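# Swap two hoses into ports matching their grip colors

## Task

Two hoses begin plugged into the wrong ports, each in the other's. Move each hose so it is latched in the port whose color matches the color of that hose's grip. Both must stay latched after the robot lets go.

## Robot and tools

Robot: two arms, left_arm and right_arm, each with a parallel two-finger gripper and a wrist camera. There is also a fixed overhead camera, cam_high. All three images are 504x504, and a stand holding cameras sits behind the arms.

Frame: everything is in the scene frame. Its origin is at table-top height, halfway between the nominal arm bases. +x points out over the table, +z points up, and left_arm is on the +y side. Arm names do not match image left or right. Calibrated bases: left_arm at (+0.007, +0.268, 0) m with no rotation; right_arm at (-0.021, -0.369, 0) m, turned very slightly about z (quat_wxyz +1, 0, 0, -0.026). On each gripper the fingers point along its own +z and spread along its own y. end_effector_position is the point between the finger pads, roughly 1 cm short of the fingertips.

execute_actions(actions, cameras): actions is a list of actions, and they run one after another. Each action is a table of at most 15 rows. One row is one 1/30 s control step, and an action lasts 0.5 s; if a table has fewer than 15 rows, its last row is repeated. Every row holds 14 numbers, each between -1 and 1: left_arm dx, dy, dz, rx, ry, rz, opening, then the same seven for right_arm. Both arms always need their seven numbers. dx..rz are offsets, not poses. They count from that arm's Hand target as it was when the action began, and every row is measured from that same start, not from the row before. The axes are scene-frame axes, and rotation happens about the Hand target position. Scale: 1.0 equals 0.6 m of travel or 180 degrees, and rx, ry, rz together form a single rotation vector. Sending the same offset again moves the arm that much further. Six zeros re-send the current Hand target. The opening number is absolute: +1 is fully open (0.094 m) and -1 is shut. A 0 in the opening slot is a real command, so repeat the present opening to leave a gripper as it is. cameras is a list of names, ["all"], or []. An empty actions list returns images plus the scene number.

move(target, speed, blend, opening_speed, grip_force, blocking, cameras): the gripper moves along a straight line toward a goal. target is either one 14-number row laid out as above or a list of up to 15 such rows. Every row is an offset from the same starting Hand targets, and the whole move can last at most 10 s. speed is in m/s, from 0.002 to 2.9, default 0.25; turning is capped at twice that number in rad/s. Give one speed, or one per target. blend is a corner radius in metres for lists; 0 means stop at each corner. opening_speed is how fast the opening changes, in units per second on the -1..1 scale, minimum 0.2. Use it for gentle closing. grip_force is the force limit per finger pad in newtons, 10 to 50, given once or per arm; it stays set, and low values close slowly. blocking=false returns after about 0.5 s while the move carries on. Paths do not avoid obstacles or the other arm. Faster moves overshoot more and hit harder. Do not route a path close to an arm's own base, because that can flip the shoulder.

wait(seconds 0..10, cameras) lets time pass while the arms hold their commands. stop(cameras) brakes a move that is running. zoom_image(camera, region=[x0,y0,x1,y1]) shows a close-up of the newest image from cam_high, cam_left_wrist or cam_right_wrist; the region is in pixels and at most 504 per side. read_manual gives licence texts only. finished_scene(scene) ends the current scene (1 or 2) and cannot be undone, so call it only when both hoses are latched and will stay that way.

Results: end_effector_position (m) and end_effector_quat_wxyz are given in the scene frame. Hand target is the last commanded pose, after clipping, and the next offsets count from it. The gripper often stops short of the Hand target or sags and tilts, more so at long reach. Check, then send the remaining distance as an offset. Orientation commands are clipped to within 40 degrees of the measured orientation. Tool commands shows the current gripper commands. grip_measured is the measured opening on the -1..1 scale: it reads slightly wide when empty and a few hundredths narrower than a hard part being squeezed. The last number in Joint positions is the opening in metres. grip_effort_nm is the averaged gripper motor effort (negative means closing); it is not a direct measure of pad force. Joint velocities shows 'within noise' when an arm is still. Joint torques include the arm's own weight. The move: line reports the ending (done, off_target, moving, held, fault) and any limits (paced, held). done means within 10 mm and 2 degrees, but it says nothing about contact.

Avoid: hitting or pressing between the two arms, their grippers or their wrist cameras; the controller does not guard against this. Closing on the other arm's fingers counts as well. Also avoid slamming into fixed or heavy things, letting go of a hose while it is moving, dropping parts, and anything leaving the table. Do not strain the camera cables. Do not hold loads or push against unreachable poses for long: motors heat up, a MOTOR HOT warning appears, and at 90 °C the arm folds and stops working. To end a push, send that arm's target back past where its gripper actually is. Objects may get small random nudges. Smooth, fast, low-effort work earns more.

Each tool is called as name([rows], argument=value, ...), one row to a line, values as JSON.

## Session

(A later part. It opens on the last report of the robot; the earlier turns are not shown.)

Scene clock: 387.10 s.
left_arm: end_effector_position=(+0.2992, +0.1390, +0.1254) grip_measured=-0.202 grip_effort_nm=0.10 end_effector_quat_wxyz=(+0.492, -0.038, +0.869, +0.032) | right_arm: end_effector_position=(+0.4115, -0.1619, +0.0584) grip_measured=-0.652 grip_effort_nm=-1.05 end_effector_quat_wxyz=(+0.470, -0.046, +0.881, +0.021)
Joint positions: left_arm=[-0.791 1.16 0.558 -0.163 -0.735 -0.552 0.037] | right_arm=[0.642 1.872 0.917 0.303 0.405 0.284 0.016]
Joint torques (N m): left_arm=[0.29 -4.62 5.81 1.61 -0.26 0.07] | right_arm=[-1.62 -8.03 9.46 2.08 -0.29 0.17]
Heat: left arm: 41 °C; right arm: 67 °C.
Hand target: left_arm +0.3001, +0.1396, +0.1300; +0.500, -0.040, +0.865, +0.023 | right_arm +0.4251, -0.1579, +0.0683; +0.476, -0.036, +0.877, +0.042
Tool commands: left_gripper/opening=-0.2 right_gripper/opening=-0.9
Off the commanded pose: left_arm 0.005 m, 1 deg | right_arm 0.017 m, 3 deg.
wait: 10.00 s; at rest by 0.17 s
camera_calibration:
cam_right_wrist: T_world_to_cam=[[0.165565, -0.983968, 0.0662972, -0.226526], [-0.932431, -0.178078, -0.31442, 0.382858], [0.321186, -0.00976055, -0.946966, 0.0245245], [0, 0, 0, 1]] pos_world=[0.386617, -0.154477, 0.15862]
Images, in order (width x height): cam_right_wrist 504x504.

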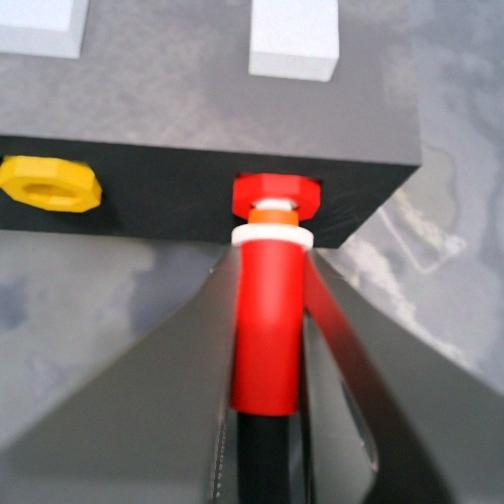

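move([
  [0,0,0,0,0,0,-0.2,0.2232,0.0465,0.136,0.0495,-0.1403,-0.0141,-0.9],
  [0,0,0,0,0,0,-0.2,0.2232,0.0765,0.136,0.0495,-0.1403,-0.0341,-0.9],
  [0,0,0,0,0,0,-0.2,0.2232,0.0165,0.136,0.0495,-0.1403,0.0059,-0.9],
  [0,0,0,0,0,0,-0.2,0.2232,0.0465,0.136,0.0495,-0.1403,-0.0141,-0.9],
], speed=[0.2, 0.05, 0.05, 0.05], blend=[0.005, 0.005, 0.005, 0], cameras=["cam_right_wrist"])

move(target=[0,0,0,0,0,0,-0.2,-0.198,-0.045,-0.116,-0.0495,0.1003,0.0141,-0.9], speed=0.25)

zoom_image(camera="cam_right_wrist", region=[180, 50, 432, 302])

Scene clock: 392.13 s.
left_arm: end_effector_position=(+0.2992, +0.1390, +0.1254) grip_measured=-0.202 grip_effort_nm=0.10 end_effector_quat_wxyz=(+0.492, -0.038, +0.869, +0.032) | right_arm: end_effector_position=(+0.4254, -0.1613, +0.0650) grip_measured=-0.652 grip_effort_nm=-1.05 end_effector_quat_wxyz=(+0.433, -0.069, +0.899, +0.014)
Joint positions: left_arm=[-0.791 1.16 0.558 -0.163 -0.735 -0.552 0.037] | right_arm=[0.607 1.888 1.052 0.111 0.345 0.247 0.016]
Joint torques (N m): left_arm=[0.31 -4.63 5.82 1.61 -0.27 0.07] | right_arm=[-4.51 -4.45 16.95 6.77 0.65 0.03]
Heat: left arm: 41 °C; right arm: 77 °C. Fold the right arm in close to its base, or ease its load, before you think long.
Hand target: left_arm +0.3001, +0.1396, +0.1300; +0.500, -0.040, +0.865, +0.023 | right_arm +0.5591, -0.1301, +0.1499; +0.659, +0.011, +0.747, +0.090
Off the commanded pose: left_arm 0.005 m, 1 deg | right_arm 0.161 m, 34 deg.
MOTOR HOT: joint 4 (wrist pitch) of the right arm reports 77 °C; the controller's stop level is 90 °C. To cool a motor, set the load down, stop pushing, or move to a pose that needs little force.
move: off_target (right_arm)
camera_calibration:
cam_right_wrist: T_world_to_cam=[[0.204403, -0.974814, 0.0891985, -0.245237], [-0.947559, -0.219907, -0.231889, 0.392344], [0.245665, -0.0371219, -0.968644, 0.0553013], [0, 0, 0, 1]] pos_world=[0.408311, -0.150728, 0.166422]
Images, in order (width x height): cam_right_wrist 504x504.

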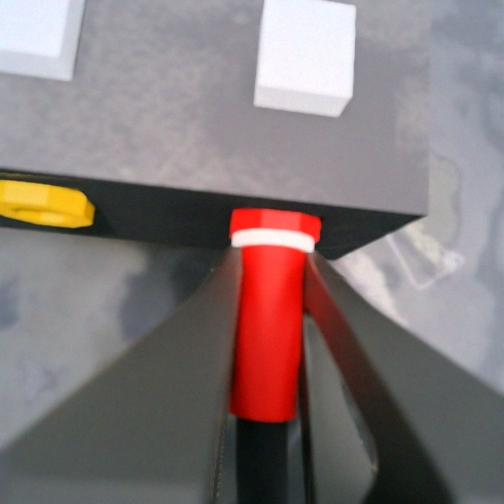

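Scene clock: 393.30 s.
left_arm: end_effector_position=(+0.2992, +0.1390, +0.1254) grip_measured=-0.202 grip_effort_nm=0.10 end_effector_quat_wxyz=(+0.492, -0.038, +0.869, +0.032) | right_arm: end_effector_position=(+0.4207, -0.1618, +0.0617) grip_measured=-0.652 grip_effort_nm=-1.05 end_effector_quat_wxyz=(+0.480, -0.059, +0.875, +0.030)
Joint positions: left_arm=[-0.791 1.16 0.558 -0.163 -0.735 -0.552 0.037] | right_arm=[0.618 1.884 0.921 0.35 0.365 0.24 0.016]
Joint torques (N m): left_arm=[0.28 -4.66 5.82 1.62 -0.26 0.07] | right_arm=[-0.34 -7.13 6.71 3.7 0.33 0]
Heat: left arm: 41 °C; right arm: 77 °C. Fold the right arm in close to its base, or ease its load, before you think long.
Hand target: left_arm +0.3001, +0.1396, +0.1300; +0.500, -0.040, +0.865, +0.023 | right_arm +0.4403, -0.1571, +0.0804; +0.530, -0.042, +0.846, +0.044
Off the commanded pose: left_arm 0.005 m, 1 deg | right_arm 0.027 m, 7 deg.
MOTOR HOT: still on. Joint 4 (wrist pitch) of the right arm reports 77 °C.
move: off_target (right_arm)

Scaled by 2.000 from the camera's 504x504 image, which has a finer 720x720 frame.
This view is cut from an older image: the scene may have changed since it was taken.

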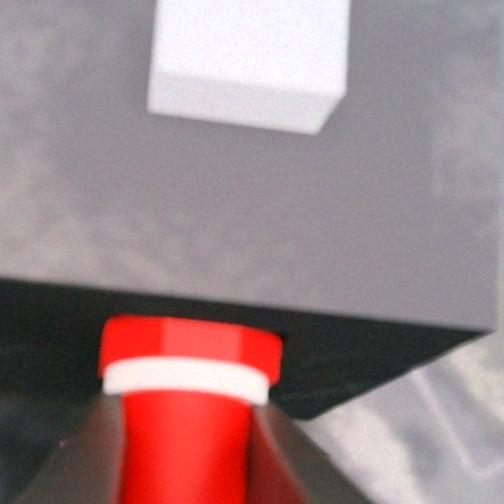

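execute_actions(actions=[], cameras=["cam_right_wrist"])

zoom_image(camera="cam_right_wrist", region=[180, 50, 432, 302])

Scene clock: 393.40 s.
left_arm: end_effector_position=(+0.2992, +0.1390, +0.1254) grip_measured=-0.202 grip_effort_nm=0.10 end_effector_quat_wxyz=(+0.492, -0.038, +0.869, +0.032) | right_arm: end_effector_position=(+0.4207, -0.1618, +0.0617) grip_measured=-0.652 grip_effort_nm=-1.05 end_effector_quat_wxyz=(+0.480, -0.059, +0.875, +0.030)
Joint positions: left_arm=[-0.791 1.16 0.558 -0.163 -0.735 -0.552 0.037] | right_arm=[0.618 1.884 0.921 0.35 0.365 0.24 0.016]
Joint velocities: within noise
Joint torques (N m): left_arm=[0.28 -4.64 5.83 1.61 -0.26 0.07] | right_arm=[-0.31 -7.1 6.68 3.7 0.33 0]
Heat: left arm: 41 °C; right arm: 77 °C. Fold the right arm in close to its base, or ease its load, before you think long.
Hand target: left_arm +0.3001, +0.1396, +0.1300; +0.500, -0.040, +0.865, +0.023 | right_arm +0.4403, -0.1571, +0.0804; +0.530, -0.042, +0.846, +0.044
Tool commands: left_gripper/opening=-0.2 right_gripper/opening=-0.9
Off the commanded pose: left_arm 0.005 m, 1 deg | right_arm 0.027 m, 7 deg.
MOTOR HOT: still on. Joint 4 (wrist pitch) of the right arm reports 77 °C.
camera_calibration:
cam_right_wrist: T_world_to_cam=[[0.195615, -0.97839, 0.0669846, -0.240033], [-0.918505, -0.206719, -0.33707, 0.383423], [0.343633, 0.00441048, -0.939094, 0.0170457], [0, 0, 0, 1]] pos_world=[0.393272, -0.15566, 0.161326]
Images, in order (width x height): cam_right_wrist 504x504.

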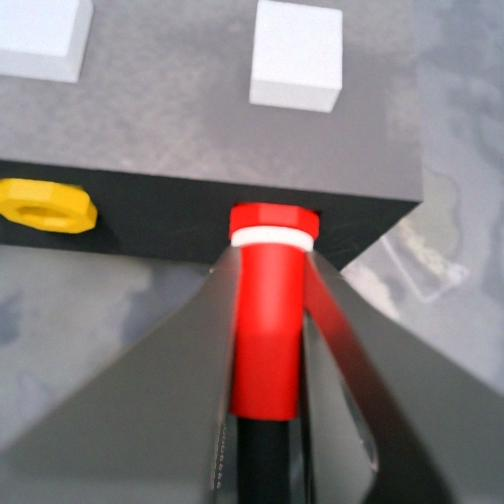

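Scaled by 2.000 from the camera's 504x504 image, which has a finer 720x720 frame.

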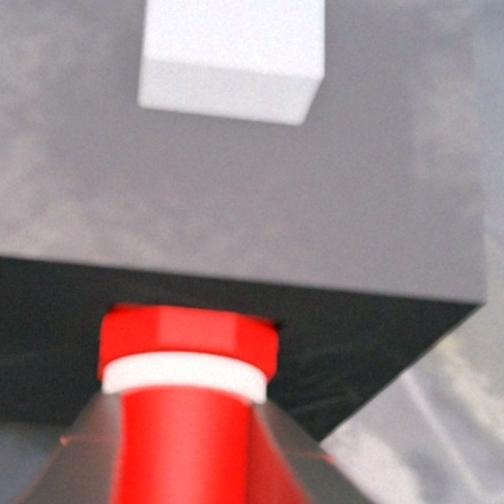

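move([
  [0,0,0,0,0,0,-0.2,-0.02,0,-0.02,0,0.02,0,-0.2],
  [0,0,0,0,0,0,-0.2,-0.02,0,0.08,0,0.02,0,-0.2],
], speed=0.1, cameras=["cam_right_wrist"])

zoom_image(camera="cam_right_wrist", region=[180, 150, 432, 402])

Scene clock: 395.67 s.
left_arm: end_effector_position=(+0.2992, +0.1390, +0.1254) grip_measured=-0.202 grip_effort_nm=0.10 end_effector_quat_wxyz=(+0.492, -0.038, +0.869, +0.032) | right_arm: end_effector_position=(+0.4209, -0.1630, +0.0987) grip_measured=-0.202 grip_effort_nm=0.10 end_effector_quat_wxyz=(+0.477, -0.053, +0.877, +0.028)
Joint positions: left_arm=[-0.791 1.16 0.558 -0.163 -0.735 -0.552 0.037] | right_arm=[0.618 1.794 0.992 0.179 0.372 0.253 0.037]
Joint torques (N m): left_arm=[0.28 -4.66 5.82 1.61 -0.27 0.07] | right_arm=[0.49 -11.58 9.1 2.19 0.15 0.2]
Heat: left arm: 41 °C; right arm: 76 °C. Fold the right arm in close to its base, or ease its load, before you think long.
Hand target: left_arm +0.3001, +0.1396, +0.1300; +0.500, -0.040, +0.865, +0.023 | right_arm +0.4283, -0.1571, +0.1284; +0.504, -0.041, +0.862, +0.045
Off the commanded pose: left_arm 0.005 m, 1 deg | right_arm 0.031 m, 4 deg.
MOTOR HOT: still on. Joint 4 (wrist pitch) of the right arm reports 76 °C.
move: off_target (right_arm)
camera_calibration:
cam_right_wrist: T_world_to_cam=[[0.18338, -0.981026, 0.0629196, -0.238495], [-0.923776, -0.193859, -0.330237, 0.399483], [0.336168, 0.0024353, -0.941799, 0.0547805], [0, 0, 0, 1]] pos_world=[0.394353, -0.15666, 0.198522]
Images, in order (width x height): cam_right_wrist 504x504.

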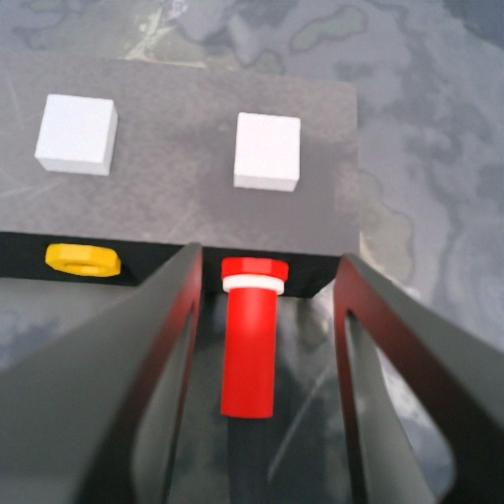

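Scaled by 2.000 from the camera's 504x504 image, which has a finer 720x720 frame.

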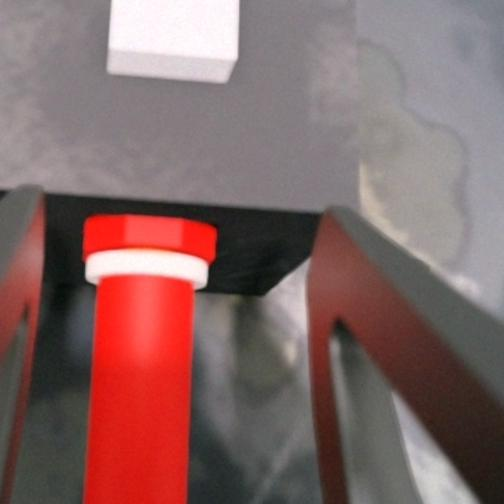

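move([
  [0,0,0,0,0,0,-0.2,-0.03,-0.01,0.06,0,0,0,-0.2],
  [0,0,0,0,0,0,-0.2,-0.264,-0.28,0.06,0,0,0,-0.2],
], speed=0.2, blend=0.02, cameras=["cam_high", "cam_left_wrist"])

zoom_image(camera="cam_high", region=[120, 120, 320, 320])

Scene clock: 398.00 s.
left_arm: end_effector_position=(+0.2992, +0.1390, +0.1254) grip_measured=-0.202 grip_effort_nm=0.10 end_effector_quat_wxyz=(+0.492, -0.038, +0.869, +0.032) | right_arm: end_effector_position=(+0.2715, -0.3250, +0.1680) grip_measured=-0.202 grip_effort_nm=0.11 end_effector_quat_wxyz=(+0.505, -0.036, +0.861, +0.045)
Joint positions: left_arm=[-0.791 1.16 0.558 -0.163 -0.735 -0.552 0.037] | right_arm=[0.222 0.752 0.492 -0.249 0.034 0.066 0.037]
Joint torques (N m): left_arm=[0.27 -4.64 5.83 1.61 -0.26 0.07] | right_arm=[-0.21 -1.63 6.34 2.32 -0.06 -0.02]
Heat: left arm: 41 °C; right arm: 75 °C. Fold the right arm in close to its base, or ease its load, before you think long.
Hand target: left_arm +0.3001, +0.1396, +0.1300; +0.500, -0.040, +0.865, +0.023 | right_arm +0.2699, -0.3251, +0.1645; +0.504, -0.041, +0.862, +0.045
Off the commanded pose: left_arm 0.005 m, 1 deg | right_arm 0.004 m, 1 deg.
MOTOR HOT: still on. Joint 4 (wrist pitch) of the right arm reports 75 °C.
move: done
camera_calibration:
cam_left_wrist: T_world_to_cam=[[0.178851, -0.981868, 0.0628299, 0.0813371], [-0.909162, -0.189342, -0.370909, 0.354901], [0.37608, 0.00921491, -0.926541, 0.106773], [0, 0, 0, 1]] pos_world=[0.26796, 0.146076, 0.225456]
Images, in order (width x height): cam_high 504x504, cam_left_wrist 504x504.

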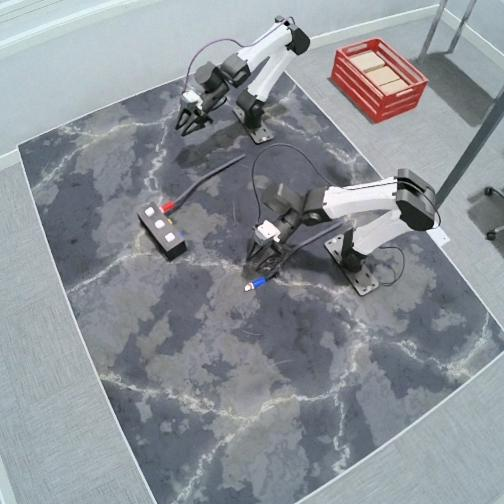

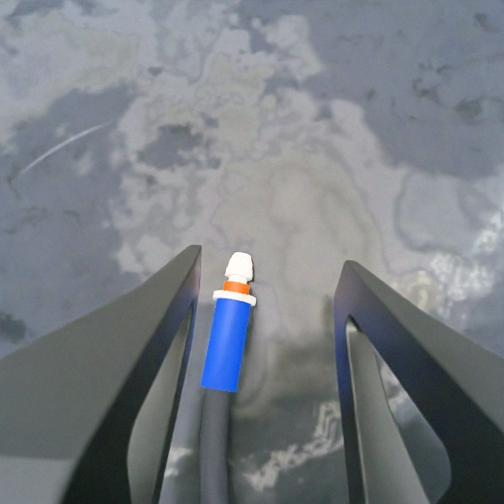

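Scaled by 2.520 from the camera's 504x504 image, which has a finer 720x720 frame.

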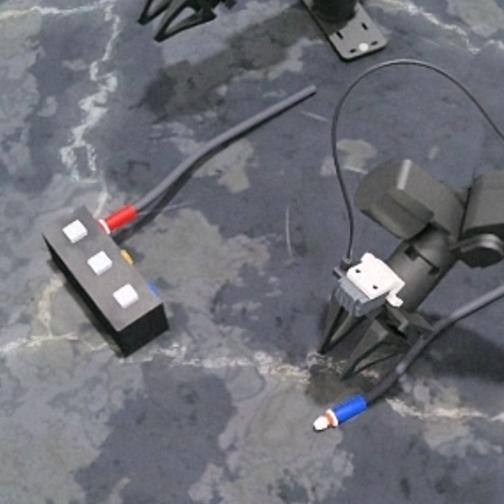

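move([
  [0.018,0.0197,-0.03,0,0.033,0,-0.1,0,0,0,0,0,0,-0.2],
  [0.018,0.0197,-0.145,0,0.033,0,-0.1,0,0,0,0,0,0,-0.2],
], speed=0.12, cameras=["cam_left_wrist"])

zoom_image(camera="cam_left_wrist", region=[150, 130, 402, 382])

Scene clock: 400.93 s.
left_arm: end_effector_position=(+0.3109, +0.1503, +0.0466) grip_measured=-0.102 grip_effort_nm=0.10 end_effector_quat_wxyz=(+0.455, -0.042, +0.889, +0.025) | right_arm: end_effector_position=(+0.2714, -0.3248, +0.1679) grip_measured=-0.202 grip_effort_nm=0.10 end_effector_quat_wxyz=(+0.504, -0.037, +0.862, +0.045)
Joint positions: left_arm=[-0.681 1.394 0.401 0.201 -0.609 -0.52 0.042] | right_arm=[0.222 0.752 0.492 -0.25 0.033 0.066 0.037]
Joint torques (N m): left_arm=[0.27 -2.8 4.57 1.63 -0.22 0.08] | right_arm=[-0.14 -1.68 6.28 2.33 -0.09 -0.03]
Heat: left arm: 41 °C; right arm: 73 °C. Fold the right arm in close to its base, or ease its load, before you think long.
Hand target: left_arm +0.3109, +0.1513, +0.0431; +0.454, -0.039, +0.890, +0.025 | right_arm +0.2698, -0.3251, +0.1645; +0.504, -0.041, +0.862, +0.045
Off the commanded pose: left_arm 0.004 m, 0 deg | right_arm 0.004 m, 0 deg.
MOTOR HOT: still on. Joint 4 (wrist pitch) of the right arm reports 73 °C.
move: done
camera_calibration:
cam_left_wrist: T_world_to_cam=[[0.186342, -0.980105, 0.0683367, 0.0923602], [-0.93596, -0.198238, -0.291, 0.344304], [0.298757, -0.00973504, -0.95428, 0.0574092], [0, 0, 0, 1]] pos_world=[0.287893, 0.159336, 0.148665]
Images, in order (width x height): cam_left_wrist 504x504.

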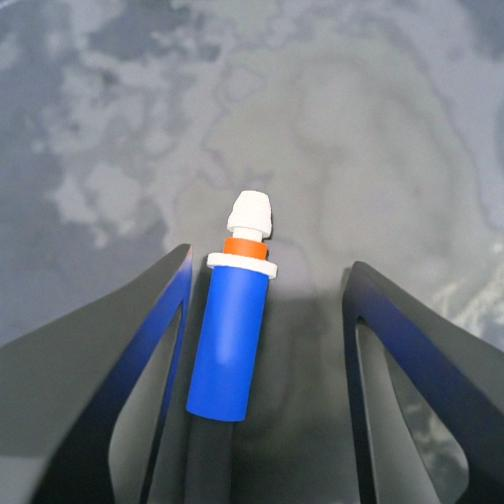

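Scaled by 2.000 from the camera's 504x504 image, which has a finer 720x720 frame.

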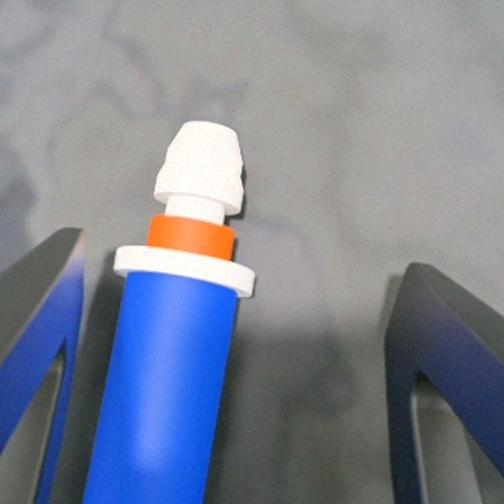

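move([
  [-0.0077,0.0142,0.03,0,0,0,-0.1,0,0,0,0,0,0,-0.2],
  [-0.0077,0.0142,-0.018,0,0,0,-0.1,0,0,0,0,0,0,-0.2],
], speed=0.06, cameras=["cam_left_wrist"])

zoom_image(camera="cam_left_wrist", region=[150, 130, 402, 382])

Scene clock: 403.90 s.
left_arm: end_effector_position=(+0.3063, +0.1585, +0.0356) grip_measured=-0.102 grip_effort_nm=0.10 end_effector_quat_wxyz=(+0.456, -0.042, +0.889, +0.025) | right_arm: end_effector_position=(+0.2714, -0.3248, +0.1679) grip_measured=-0.202 grip_effort_nm=0.10 end_effector_quat_wxyz=(+0.504, -0.037, +0.862, +0.045)
Joint positions: left_arm=[-0.664 1.406 0.345 0.277 -0.598 -0.503 0.042] | right_arm=[0.222 0.752 0.492 -0.25 0.033 0.066 0.037]
Joint torques (N m): left_arm=[0.43 -2.67 4.31 1.62 -0.19 0.07] | right_arm=[-0.17 -1.7 6.34 2.33 -0.1 -0.02]
Heat: left arm: 41 °C; right arm: 72 °C. Fold the right arm in close to its base, or ease its load, before you think long.
Hand target: left_arm +0.3062, +0.1599, +0.0322; +0.454, -0.039, +0.890, +0.025 | right_arm +0.2698, -0.3251, +0.1645; +0.504, -0.041, +0.862, +0.045
Off the commanded pose: left_arm 0.004 m, 0 deg | right_arm 0.004 m, 0 deg.
MOTOR HOT: still on. Joint 4 (wrist pitch) of the right arm reports 72 °C.
move: done
camera_calibration:
cam_left_wrist: T_world_to_cam=[[0.185813, -0.980321, 0.0666653, 0.102308], [-0.936006, -0.197239, -0.29153, 0.338419], [0.298942, -0.00822899, -0.954236, 0.0480272], [0, 0, 0, 1]] pos_world=[0.283394, 0.167439, 0.137668]
Images, in order (width x height): cam_left_wrist 504x504.

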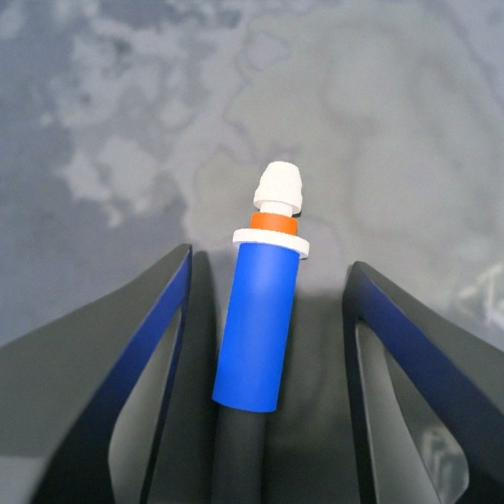

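Scaled by 2.000 from the camera's 504x504 image, which has a finer 720x720 frame.

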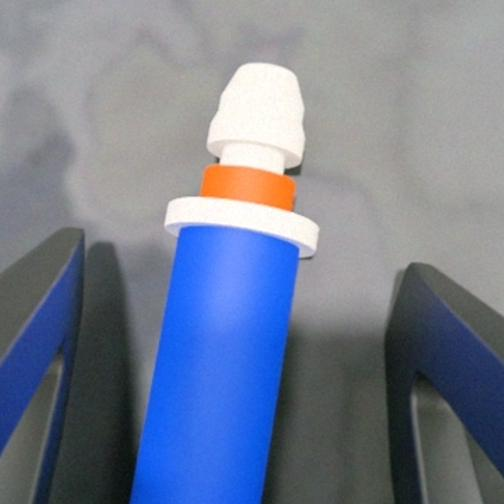

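move([
  [0,0,-0.006,0,0,0,-0.1,0,0,0,0,0,0,-0.2],
  [0,0,-0.006,0,0,0,-0.9,0,0,0,0,0,0,-0.2],
], speed=0.06, opening_speed=0.6, cameras=["cam_left_wrist"])

zoom_image(camera="cam_left_wrist", region=[150, 130, 402, 382])

Scene clock: 406.47 s.
left_arm: end_effector_position=(+0.3073, +0.1577, +0.0331) grip_measured=-0.672 grip_effort_nm=-1.04 end_effector_quat_wxyz=(+0.458, -0.043, +0.888, +0.023) | right_arm: end_effector_position=(+0.2714, -0.3248, +0.1679) grip_measured=-0.202 grip_effort_nm=0.11 end_effector_quat_wxyz=(+0.504, -0.037, +0.862, +0.045)
Joint positions: left_arm=[-0.664 1.424 0.339 0.309 -0.597 -0.503 0.015] | right_arm=[0.222 0.752 0.492 -0.25 0.033 0.066 0.037]
Joint torques (N m): left_arm=[0.43 -2.73 4.14 1.59 -0.2 0.06] | right_arm=[-0.12 -1.65 6.34 2.32 -0.09 -0.03]
Heat: left arm: 41 °C; right arm: 71 °C.
Hand target: left_arm +0.3062, +0.1599, +0.0286; +0.454, -0.039, +0.890, +0.025 | right_arm +0.2698, -0.3251, +0.1645; +0.504, -0.041, +0.862, +0.045
Off the commanded pose: left_arm 0.005 m, 1 deg | right_arm 0.004 m, 0 deg.
MOTOR HOT: cleared for the motors of the right arm.
move: done
camera_calibration:
cam_left_wrist: T_world_to_cam=[[0.184781, -0.980181, 0.0714182, 0.101632], [-0.93463, -0.197731, -0.295582, 0.338204], [0.303845, -0.0121316, -0.952644, 0.0444621], [0, 0, 0, 1]] pos_world=[0.283806, 0.167031, 0.135065]
Images, in order (width x height): cam_left_wrist 504x504.

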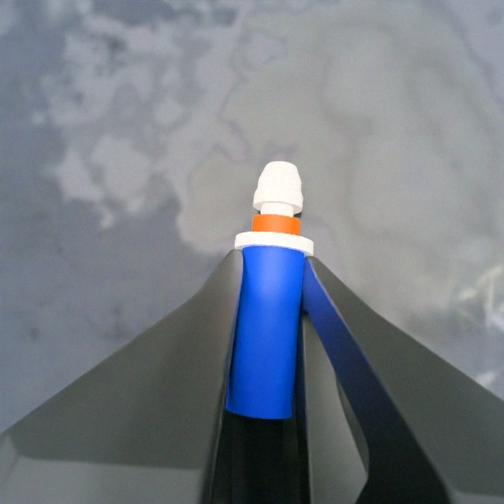

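Scaled by 2.000 from the camera's 504x504 image, which has a finer 720x720 frame.

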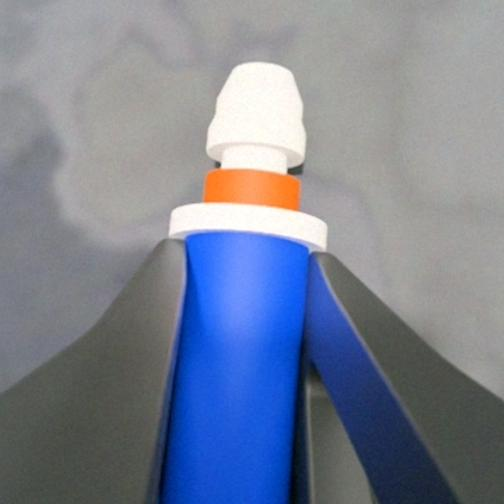

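move([
  [0,0,0.2,0,0,0,-0.9,0,0,0,0,0,0,-0.2],
  [0.0,-0.35,0.2,0,0,0,-0.9,0,0,0,0,0,0,-0.2],
], speed=0.12, blend=0.02, cameras=["cam_left_wrist", "cam_high"])

Scene clock: 410.23 s.
left_arm: end_effector_position=(+0.3027, -0.0463, +0.1404) grip_measured=-0.672 grip_effort_nm=-1.04 end_effector_quat_wxyz=(+0.445, -0.029, +0.895, +0.025) | right_arm: end_effector_position=(+0.2714, -0.3248, +0.1679) grip_measured=-0.202 grip_effort_nm=0.11 end_effector_quat_wxyz=(+0.504, -0.037, +0.862, +0.045)
Joint positions: left_arm=[-1.123 1.821 1.354 -0.669 -0.843 -0.99 0.015] | right_arm=[0.222 0.752 0.492 -0.25 0.033 0.066 0.037]
Joint torques (N m): left_arm=[-0.51 -6.97 10.11 0.69 -0.69 -0.21] | right_arm=[-0.1 -1.7 6.37 2.34 -0.11 -0.02]
Heat: left arm: 42 °C; right arm: 70 °C.
Hand target: left_arm +0.3063, -0.0501, +0.1487; +0.455, -0.039, +0.890, +0.025 | right_arm +0.2699, -0.3251, +0.1645; +0.504, -0.041, +0.862, +0.045
Off the commanded pose: left_arm 0.010 m, 2 deg | right_arm 0.004 m, 0 deg.
move: done
camera_calibration:
cam_left_wrist: T_world_to_cam=[[0.165224, -0.984899, 0.0517303, -0.0966309], [-0.947345, -0.173074, -0.269411, 0.32655], [0.274295, -0.0044935, -0.961635, 0.156188], [0, 0, 0, 1]] pos_world=[0.282479, -0.0379525, 0.243171]
Images, in order (width x height): cam_high 504x504, cam_left_wrist 504x504.

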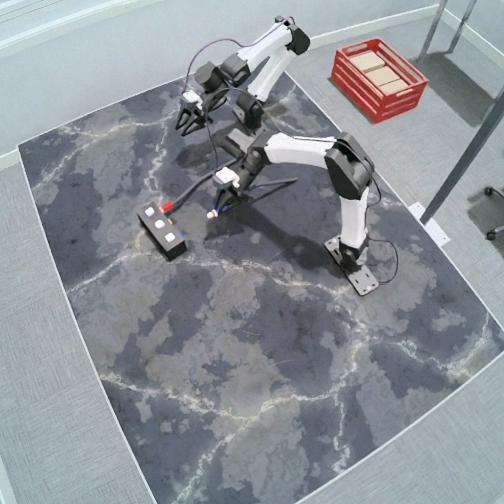

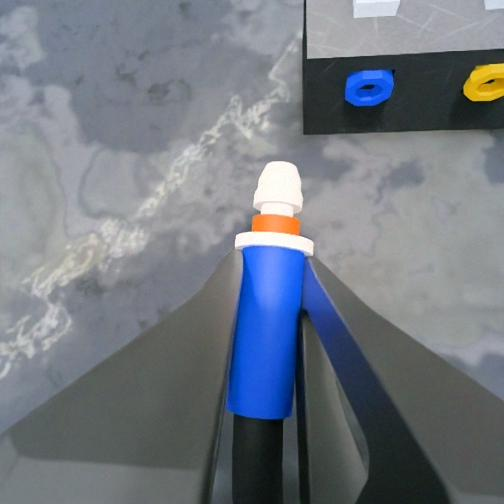

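move([
  [0.0,-0.078,0,0,0,0.05,-0.9,0,0,0,0,0,0,-0.2],
  [0.0845,-0.078,-0.10,0,0,0.05,-0.9,0,0,0,0,0,0,-0.2],
], speed=0.1, blend=0.02, cameras=["cam_left_wrist"])

zoom_image(camera="cam_left_wrist", region=[180, 0, 432, 252])

Scene clock: 413.13 s.
left_arm: end_effector_position=(+0.3556, -0.0986, +0.0947) grip_measured=-0.672 grip_effort_nm=-1.04 end_effector_quat_wxyz=(+0.451, -0.113, +0.884, +0.054) | right_arm: end_effector_position=(+0.2714, -0.3248, +0.1679) grip_measured=-0.202 grip_effort_nm=0.11 end_effector_quat_wxyz=(+0.504, -0.037, +0.862, +0.045)
Joint positions: left_arm=[-1.085 2.24 1.788 -0.803 -0.905 -1.186 0.015] | right_arm=[0.222 0.752 0.492 -0.25 0.033 0.066 0.037]
Joint torques (N m): left_arm=[0.08 -10.29 5.45 0.76 -0.52 0.07] | right_arm=[-0.14 -1.63 6.35 2.31 -0.1 -0.01]
Heat: left arm: 42 °C; right arm: 70 °C.
Hand target: left_arm +0.3569, -0.0969, +0.0887; +0.451, -0.109, +0.884, +0.061 | right_arm +0.2699, -0.3251, +0.1645; +0.504, -0.041, +0.862, +0.045
Off the commanded pose: left_arm 0.006 m, 1 deg | right_arm 0.004 m, 0 deg.
move: done
camera_calibration:
cam_left_wrist: T_world_to_cam=[[0.334194, -0.939191, 0.0789529, -0.212691], [-0.894908, -0.342486, -0.286083, 0.321587], [0.295727, 0.0249517, -0.954947, 0.0921017], [0, 0, 0, 1]] pos_world=[0.331634, -0.0919165, 0.196745]
Images, in order (width x height): cam_left_wrist 504x504.

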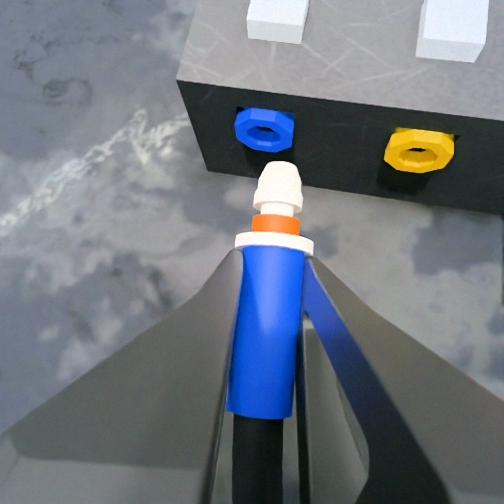

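Scaled by 2.000 from the camera's 504x504 image, which has a finer 720x720 frame.

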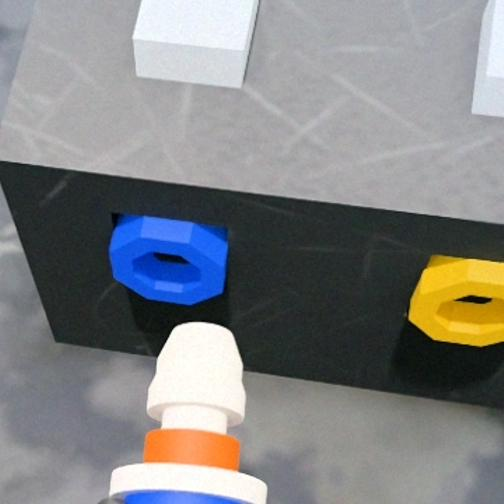

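move([
  [0.0327,0.0135,0.01,0,-0.005,0,-0.9,0,0,0,0,0,0,-0.2],
  [0.0327,0.0135,-0.0533,0,-0.005,0,-0.9,0,0,0,0,0,0,-0.2],
], speed=0.06, cameras=["cam_left_wrist"])

zoom_image(camera="cam_left_wrist", region=[180, 50, 432, 302])

Scene clock: 415.87 s.
left_arm: end_effector_position=(+0.3756, -0.0902, +0.0632) grip_measured=-0.672 grip_effort_nm=-1.04 end_effector_quat_wxyz=(+0.459, -0.114, +0.880, +0.054) | right_arm: end_effector_position=(+0.2714, -0.3248, +0.1679) grip_measured=-0.202 grip_effort_nm=0.11 end_effector_quat_wxyz=(+0.504, -0.037, +0.862, +0.045)
Joint positions: left_arm=[-1.041 2.27 1.691 -0.613 -0.905 -1.112 0.015] | right_arm=[0.222 0.752 0.492 -0.25 0.033 0.066 0.037]
Joint torques (N m): left_arm=[0.02 -10.25 5.44 0.92 -0.49 0.06] | right_arm=[-0.18 -1.74 6.35 2.34 -0.1 -0.02]
Heat: left arm: 42 °C; right arm: 69 °C.
Hand target: left_arm +0.3765, -0.0888, +0.0566; +0.458, -0.109, +0.880, +0.060 | right_arm +0.2699, -0.3251, +0.1645; +0.504, -0.041, +0.862, +0.045
Off the commanded pose: left_arm 0.007 m, 1 deg | right_arm 0.004 m, 0 deg.
move: done
camera_calibration:
cam_left_wrist: T_world_to_cam=[[0.333695, -0.939054, 0.0826134, -0.209105], [-0.889707, -0.342696, -0.30163, 0.33237], [0.311558, 0.0271507, -0.949839, 0.0498259], [0, 0, 0, 1]] pos_world=[0.349966, -0.083812, 0.164854]
Images, in order (width x height): cam_left_wrist 504x504.

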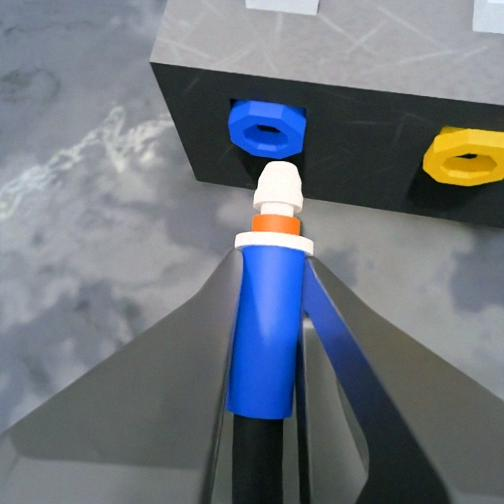

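Scaled by 2.000 from the camera's 504x504 image, which has a finer 720x720 frame.

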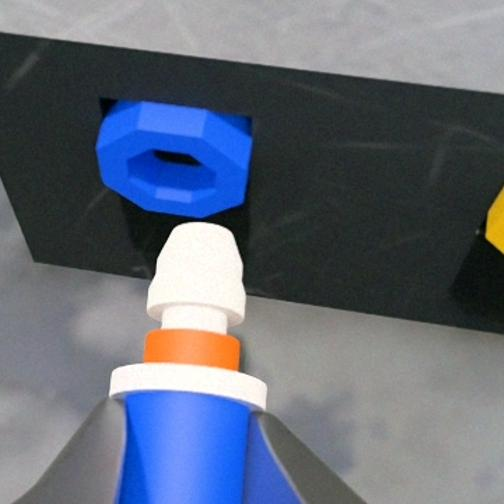

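move([
  [-0.0673,-0.0158,0.0223,0,-0.003,0,-0.9,0,0,0,0,0,0,-0.2],
  [0.0133,0.005,0.0223,0,-0.003,0,-0.9,0,0,0,0,0,0,-0.2],
], speed=0.06, cameras=["cam_left_wrist"])

zoom_image(camera="cam_left_wrist", region=[180, 50, 432, 302])

Scene clock: 418.97 s.
left_arm: end_effector_position=(+0.3815, -0.0827, +0.0635) grip_measured=-0.672 grip_effort_nm=-1.04 end_effector_quat_wxyz=(+0.458, -0.107, +0.880, +0.068) | right_arm: end_effector_position=(+0.2714, -0.3248, +0.1679) grip_measured=-0.202 grip_effort_nm=0.11 end_effector_quat_wxyz=(+0.504, -0.037, +0.862, +0.045)
Joint positions: left_arm=[-1.025 2.27 1.691 -0.618 -0.911 -1.082 0.015] | right_arm=[0.222 0.752 0.492 -0.25 0.033 0.066 0.037]
Joint torques (N m): left_arm=[0.03 -11.9 6.94 0.86 -0.46 0.05] | right_arm=[-0.1 -1.68 6.39 2.33 -0.08 -0.03]
Heat: left arm: 42 °C; right arm: 69 °C.
Hand target: left_arm +0.3846, -0.0857, +0.0700; +0.462, -0.110, +0.878, +0.060 | right_arm +0.2699, -0.3251, +0.1645; +0.504, -0.041, +0.862, +0.045
Off the commanded pose: left_arm 0.008 m, 1 deg | right_arm 0.004 m, 0 deg.
move: done
camera_calibration:
cam_left_wrist: T_world_to_cam=[[0.335641, -0.940527, 0.0524901, -0.20298], [-0.890506, -0.334973, -0.307885, 0.341558], [0.307157, 0.0565959, -0.949975, 0.0522014], [0, 0, 0, 1]] pos_world=[0.356254, -0.0794499, 0.165405]
Images, in order (width x height): cam_left_wrist 504x504.

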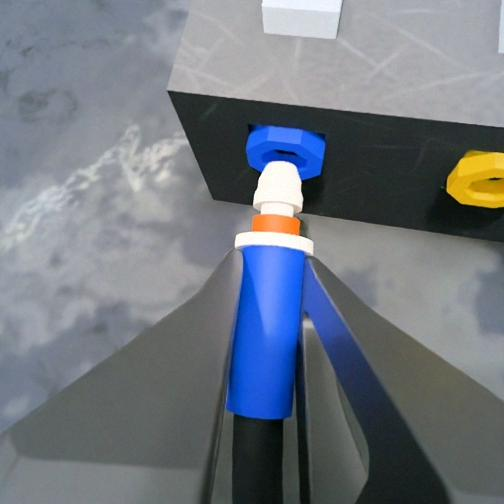

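Scaled by 2.000 from the camera's 504x504 image, which has a finer 720x720 frame.

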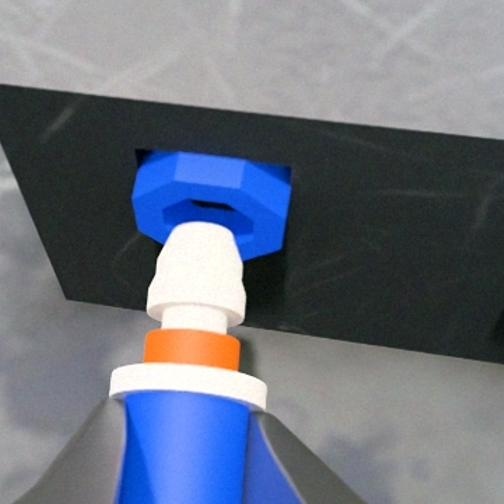

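zoom_image(camera="cam_left_wrist", region=[230, 110, 350, 230])

Scaled by 4.200 from the camera's 504x504 image, which has a finer 720x720 frame.

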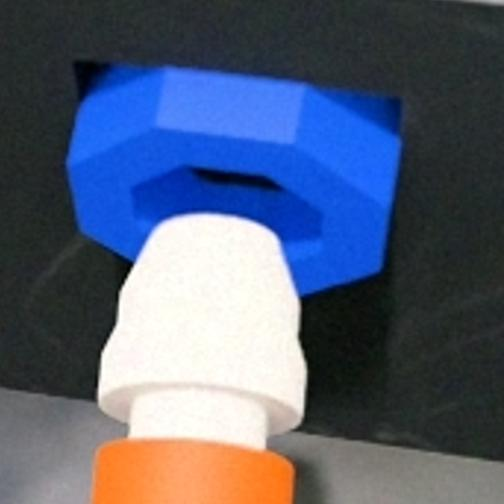

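zoom_image(camera="cam_left_wrist", region=[220, 150, 340, 270])

Scaled by 4.200 from the camera's 504x504 image, which has a finer 720x720 frame.

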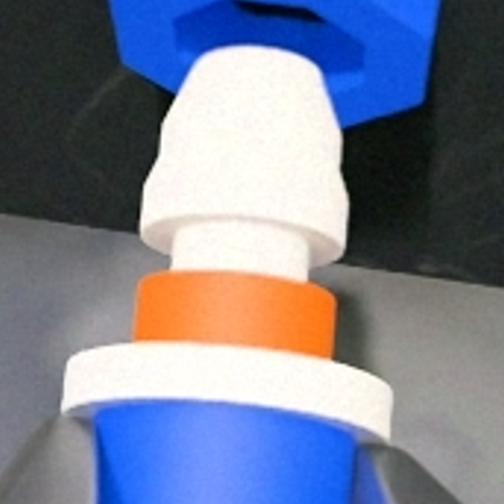

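move([
  [-0.075,-0.024,-0.0042,0,0,0,-0.9,0,0,0,0,0,0,-0.2],
  [0.0055,-0.0013,-0.0042,0,0,0,-0.9,0,0,0,0,0,0,-0.2],
], speed=0.06, cameras=["cam_left_wrist"])

zoom_image(camera="cam_left_wrist", region=[220, 110, 364, 254])

Scene clock: 424.03 s.
left_arm: end_effector_position=(+0.3841, -0.0824, +0.0639) grip_measured=-0.672 grip_effort_nm=-1.04 end_effector_quat_wxyz=(+0.459, -0.108, +0.879, +0.067) | right_arm: end_effector_position=(+0.2714, -0.3248, +0.1679) grip_measured=-0.202 grip_effort_nm=0.11 end_effector_quat_wxyz=(+0.504, -0.037, +0.862, +0.045)
Joint positions: left_arm=[-1.019 2.27 1.691 -0.608 -0.908 -1.074 0.015] | right_arm=[0.222 0.752 0.492 -0.25 0.033 0.066 0.037]
Joint torques (N m): left_arm=[-0.01 -10.96 7.69 0.91 -0.45 0.07] | right_arm=[-0.16 -1.7 6.37 2.33 -0.09 -0.04]
Heat: left arm: 42 °C; right arm: 68 °C.
Hand target: left_arm +0.3879, -0.0866, +0.0675; +0.462, -0.110, +0.878, +0.060 | right_arm +0.2699, -0.3251, +0.1645; +0.504, -0.041, +0.862, +0.045
Off the commanded pose: left_arm 0.007 m, 1 deg | right_arm 0.004 m, 0 deg.
move: done
camera_calibration:
cam_left_wrist: T_world_to_cam=[[0.335442, -0.94039, 0.0560912, -0.203665], [-0.890031, -0.335867, -0.308284, 0.343847], [0.308746, 0.0534885, -0.949639, 0.0508335], [0, 0, 0, 1]] pos_world=[0.358658, -0.0787564, 0.1657]
Images, in order (width x height): cam_left_wrist 504x504.

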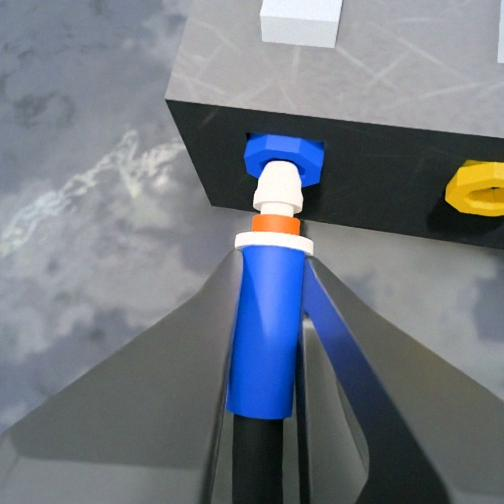

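Scaled by 3.500 from the camera's 504x504 image, which has a finer 720x720 frame.

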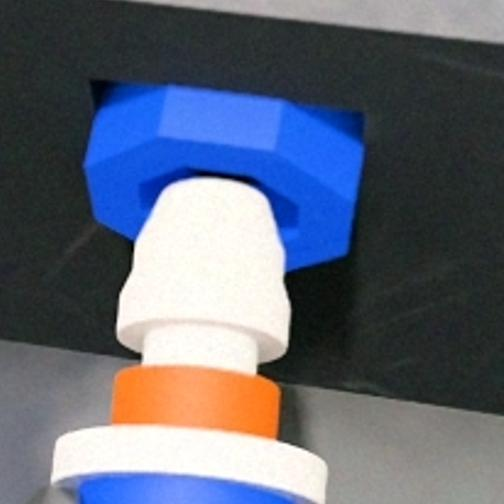

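move([
  [-0.075,-0.021,-0.0083,0,0,0,-0.9,0,0,0,0,0,0,-0.2],
  [0.0093,-0.0006,-0.0083,0,0,0,-0.9,0,0,0,0,0,0,-0.2],
], speed=0.06, cameras=["cam_left_wrist"])

zoom_image(camera="cam_left_wrist", region=[220, 110, 364, 254])

Scene clock: 426.90 s.
left_arm: end_effector_position=(+0.3875, -0.0826, +0.0622) grip_measured=-0.672 grip_effort_nm=-1.04 end_effector_quat_wxyz=(+0.458, -0.107, +0.880, +0.065) | right_arm: end_effector_position=(+0.2714, -0.3248, +0.1679) grip_measured=-0.202 grip_effort_nm=0.11 end_effector_quat_wxyz=(+0.504, -0.037, +0.862, +0.045)
Joint positions: left_arm=[-1.012 2.275 1.691 -0.59 -0.903 -1.06 0.015] | right_arm=[0.222 0.752 0.492 -0.25 0.033 0.066 0.037]
Joint torques (N m): left_arm=[0.27 -9.99 8.24 0.97 -0.47 0.05] | right_arm=[-0.08 -1.73 6.3 2.35 -0.07 -0.03]
Heat: left arm: 42 °C; right arm: 68 °C.
Hand target: left_arm +0.3934, -0.0870, +0.0627; +0.462, -0.110, +0.878, +0.060 | right_arm +0.2699, -0.3251, +0.1645; +0.504, -0.041, +0.862, +0.045
Off the commanded pose: left_arm 0.007 m, 1 deg | right_arm 0.004 m, 0 deg.
move: done
camera_calibration:
cam_left_wrist: T_world_to_cam=[[0.332315, -0.941389, 0.0579064, -0.203933], [-0.891446, -0.333551, -0.306705, 0.346997], [0.308043, 0.0503022, -0.950042, 0.0481674], [0, 0, 0, 1]] pos_world=[0.362262, -0.0786621, 0.163996]
Images, in order (width x height): cam_left_wrist 504x504.

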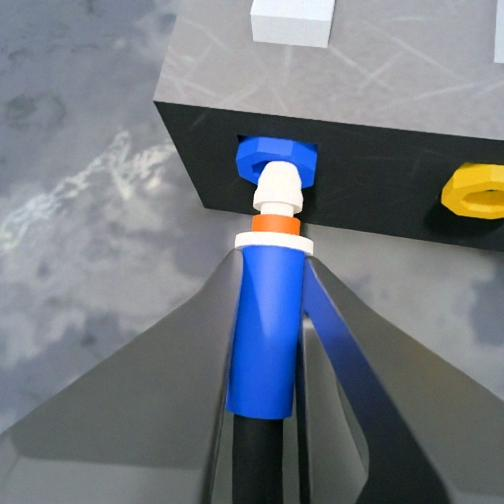

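Scaled by 3.500 from the camera's 504x504 image, which has a finer 720x720 frame.

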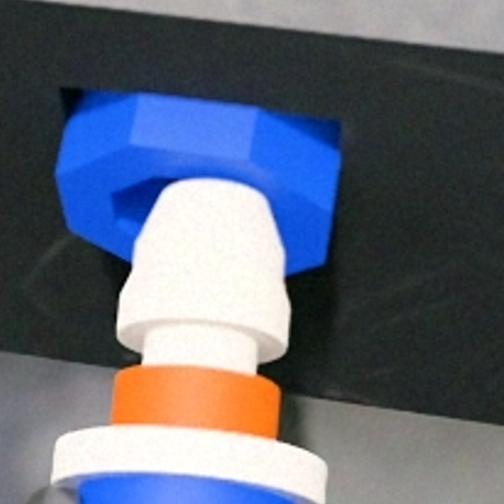

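move([
  [-0.03,-0.005,0.03,0,0,0,-0.9,0,0,0,0,0,0,-0.2],
  [-0.03,-0.005,-0.013,0,0,0,-0.9,0,0,0,0,0,0,-0.2],
  [-0.001,0.0018,-0.013,0,0,0,-0.9,0,0,0,0,0,0,-0.2],
], speed=0.06, cameras=["cam_left_wrist"])

zoom_image(camera="cam_left_wrist", region=[220, 110, 364, 254])

Scene clock: 429.83 s.
left_arm: end_effector_position=(+0.3886, -0.0867, +0.0603) grip_measured=-0.672 grip_effort_nm=-1.04 end_effector_quat_wxyz=(+0.460, -0.110, +0.879, +0.056) | right_arm: end_effector_position=(+0.2714, -0.3248, +0.1679) grip_measured=-0.202 grip_effort_nm=0.10 end_effector_quat_wxyz=(+0.504, -0.037, +0.862, +0.045)
Joint positions: left_arm=[-1.014 2.281 1.691 -0.567 -0.898 -1.061 0.015] | right_arm=[0.222 0.752 0.492 -0.25 0.033 0.066 0.037]
Joint torques (N m): left_arm=[0.46 -9.96 6.17 1.04 -0.52 0.08] | right_arm=[-0.09 -1.72 6.38 2.34 -0.08 -0.03]
Heat: left arm: 43 °C; right arm: 67 °C.
Hand target: left_arm +0.3929, -0.0858, +0.0548; +0.462, -0.110, +0.878, +0.060 | right_arm +0.2699, -0.3251, +0.1645; +0.504, -0.041, +0.862, +0.045
Off the commanded pose: left_arm 0.007 m, 0 deg | right_arm 0.004 m, 0 deg.
move: done
camera_calibration:
cam_left_wrist: T_world_to_cam=[[0.329111, -0.941211, 0.0762036, -0.207879], [-0.890824, -0.336233, -0.30558, 0.345464], [0.313238, 0.0326858, -0.949112, 0.0427339], [0, 0, 0, 1]] pos_world=[0.362778, -0.0808987, 0.161967]
Images, in order (width x height): cam_left_wrist 504x504.

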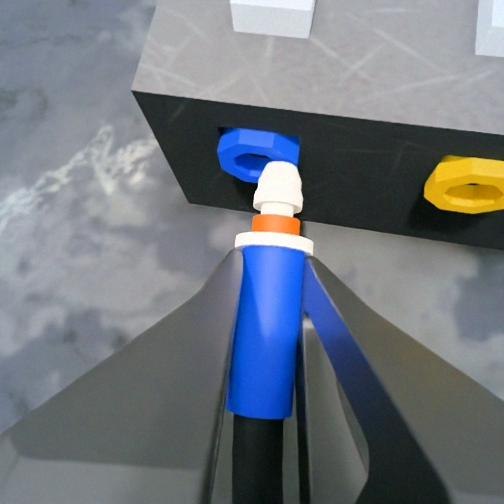

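Scaled by 3.500 from the camera's 504x504 image, which has a finer 720x720 frame.

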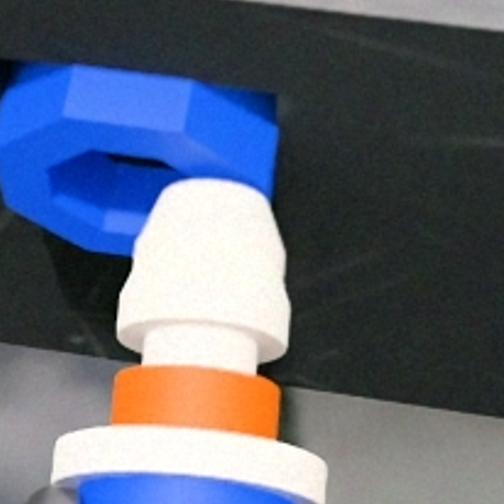

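move([
  [-0.05,-0.005,0.0,0,0,0,-0.9,0,0,0,0,0,0,-0.2],
  [0.0043,0.0103,-0.0005,0,0,0,-0.9,0,0,0,0,0,0,-0.2],
], speed=0.06, cameras=["cam_left_wrist"])

zoom_image(camera="cam_left_wrist", region=[220, 110, 364, 254])

Scene clock: 432.37 s.
left_arm: end_effector_position=(+0.3879, -0.0782, +0.0487) grip_measured=-0.672 grip_effort_nm=-1.04 end_effector_quat_wxyz=(+0.453, -0.102, +0.883, +0.068) | right_arm: end_effector_position=(+0.2714, -0.3248, +0.1679) grip_measured=-0.202 grip_effort_nm=0.11 end_effector_quat_wxyz=(+0.504, -0.037, +0.862, +0.045)
Joint positions: left_arm=[-1.004 2.281 1.651 -0.544 -0.891 -1.044 0.015] | right_arm=[0.222 0.752 0.492 -0.25 0.033 0.066 0.037]
Joint torques (N m): left_arm=[0.69 -11.36 6.87 1.07 -0.53 0.07] | right_arm=[-0.1 -1.69 6.38 2.34 -0.08 -0.04]
Heat: left arm: 43 °C; right arm: 67 °C.
Hand target: left_arm +0.3954, -0.0796, +0.0544; +0.462, -0.110, +0.878, +0.060 | right_arm +0.2699, -0.3251, +0.1645; +0.504, -0.041, +0.862, +0.045
Off the commanded pose: left_arm 0.010 m, 2 deg | right_arm 0.004 m, 0 deg.
move: done
camera_calibration:
cam_left_wrist: T_world_to_cam=[[0.327347, -0.943751, 0.0466768, -0.19682], [-0.897313, -0.325959, -0.297624, 0.347088], [0.296098, 0.0555425, -0.953541, 0.0402869], [0, 0, 0, 1]] pos_world=[0.363946, -0.0748494, 0.150904]
Images, in order (width x height): cam_left_wrist 504x504.

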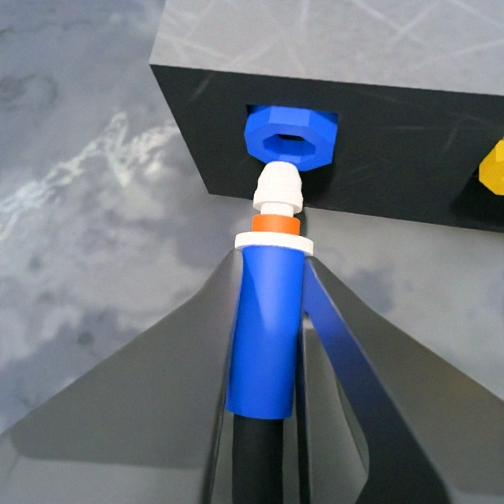

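Scaled by 3.500 from the camera's 504x504 image, which has a finer 720x720 frame.

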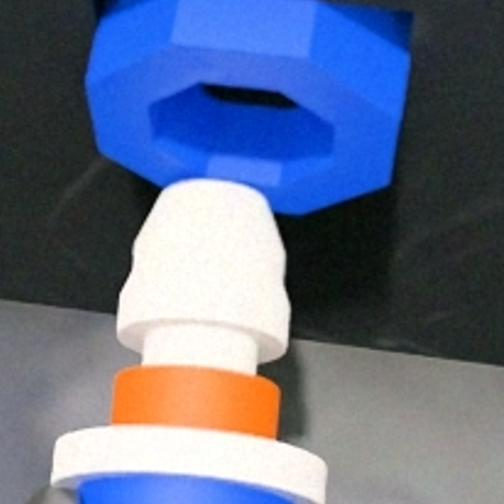

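zoom_image(camera="cam_left_wrist", region=[235, 95, 345, 205])

Scaled by 4.582 from the camera's 504x504 image, which has a finer 720x720 frame.

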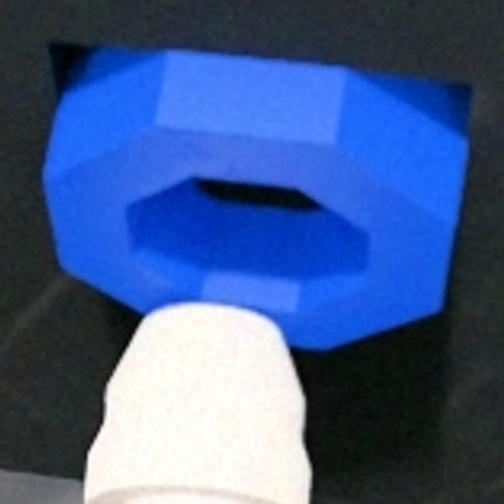

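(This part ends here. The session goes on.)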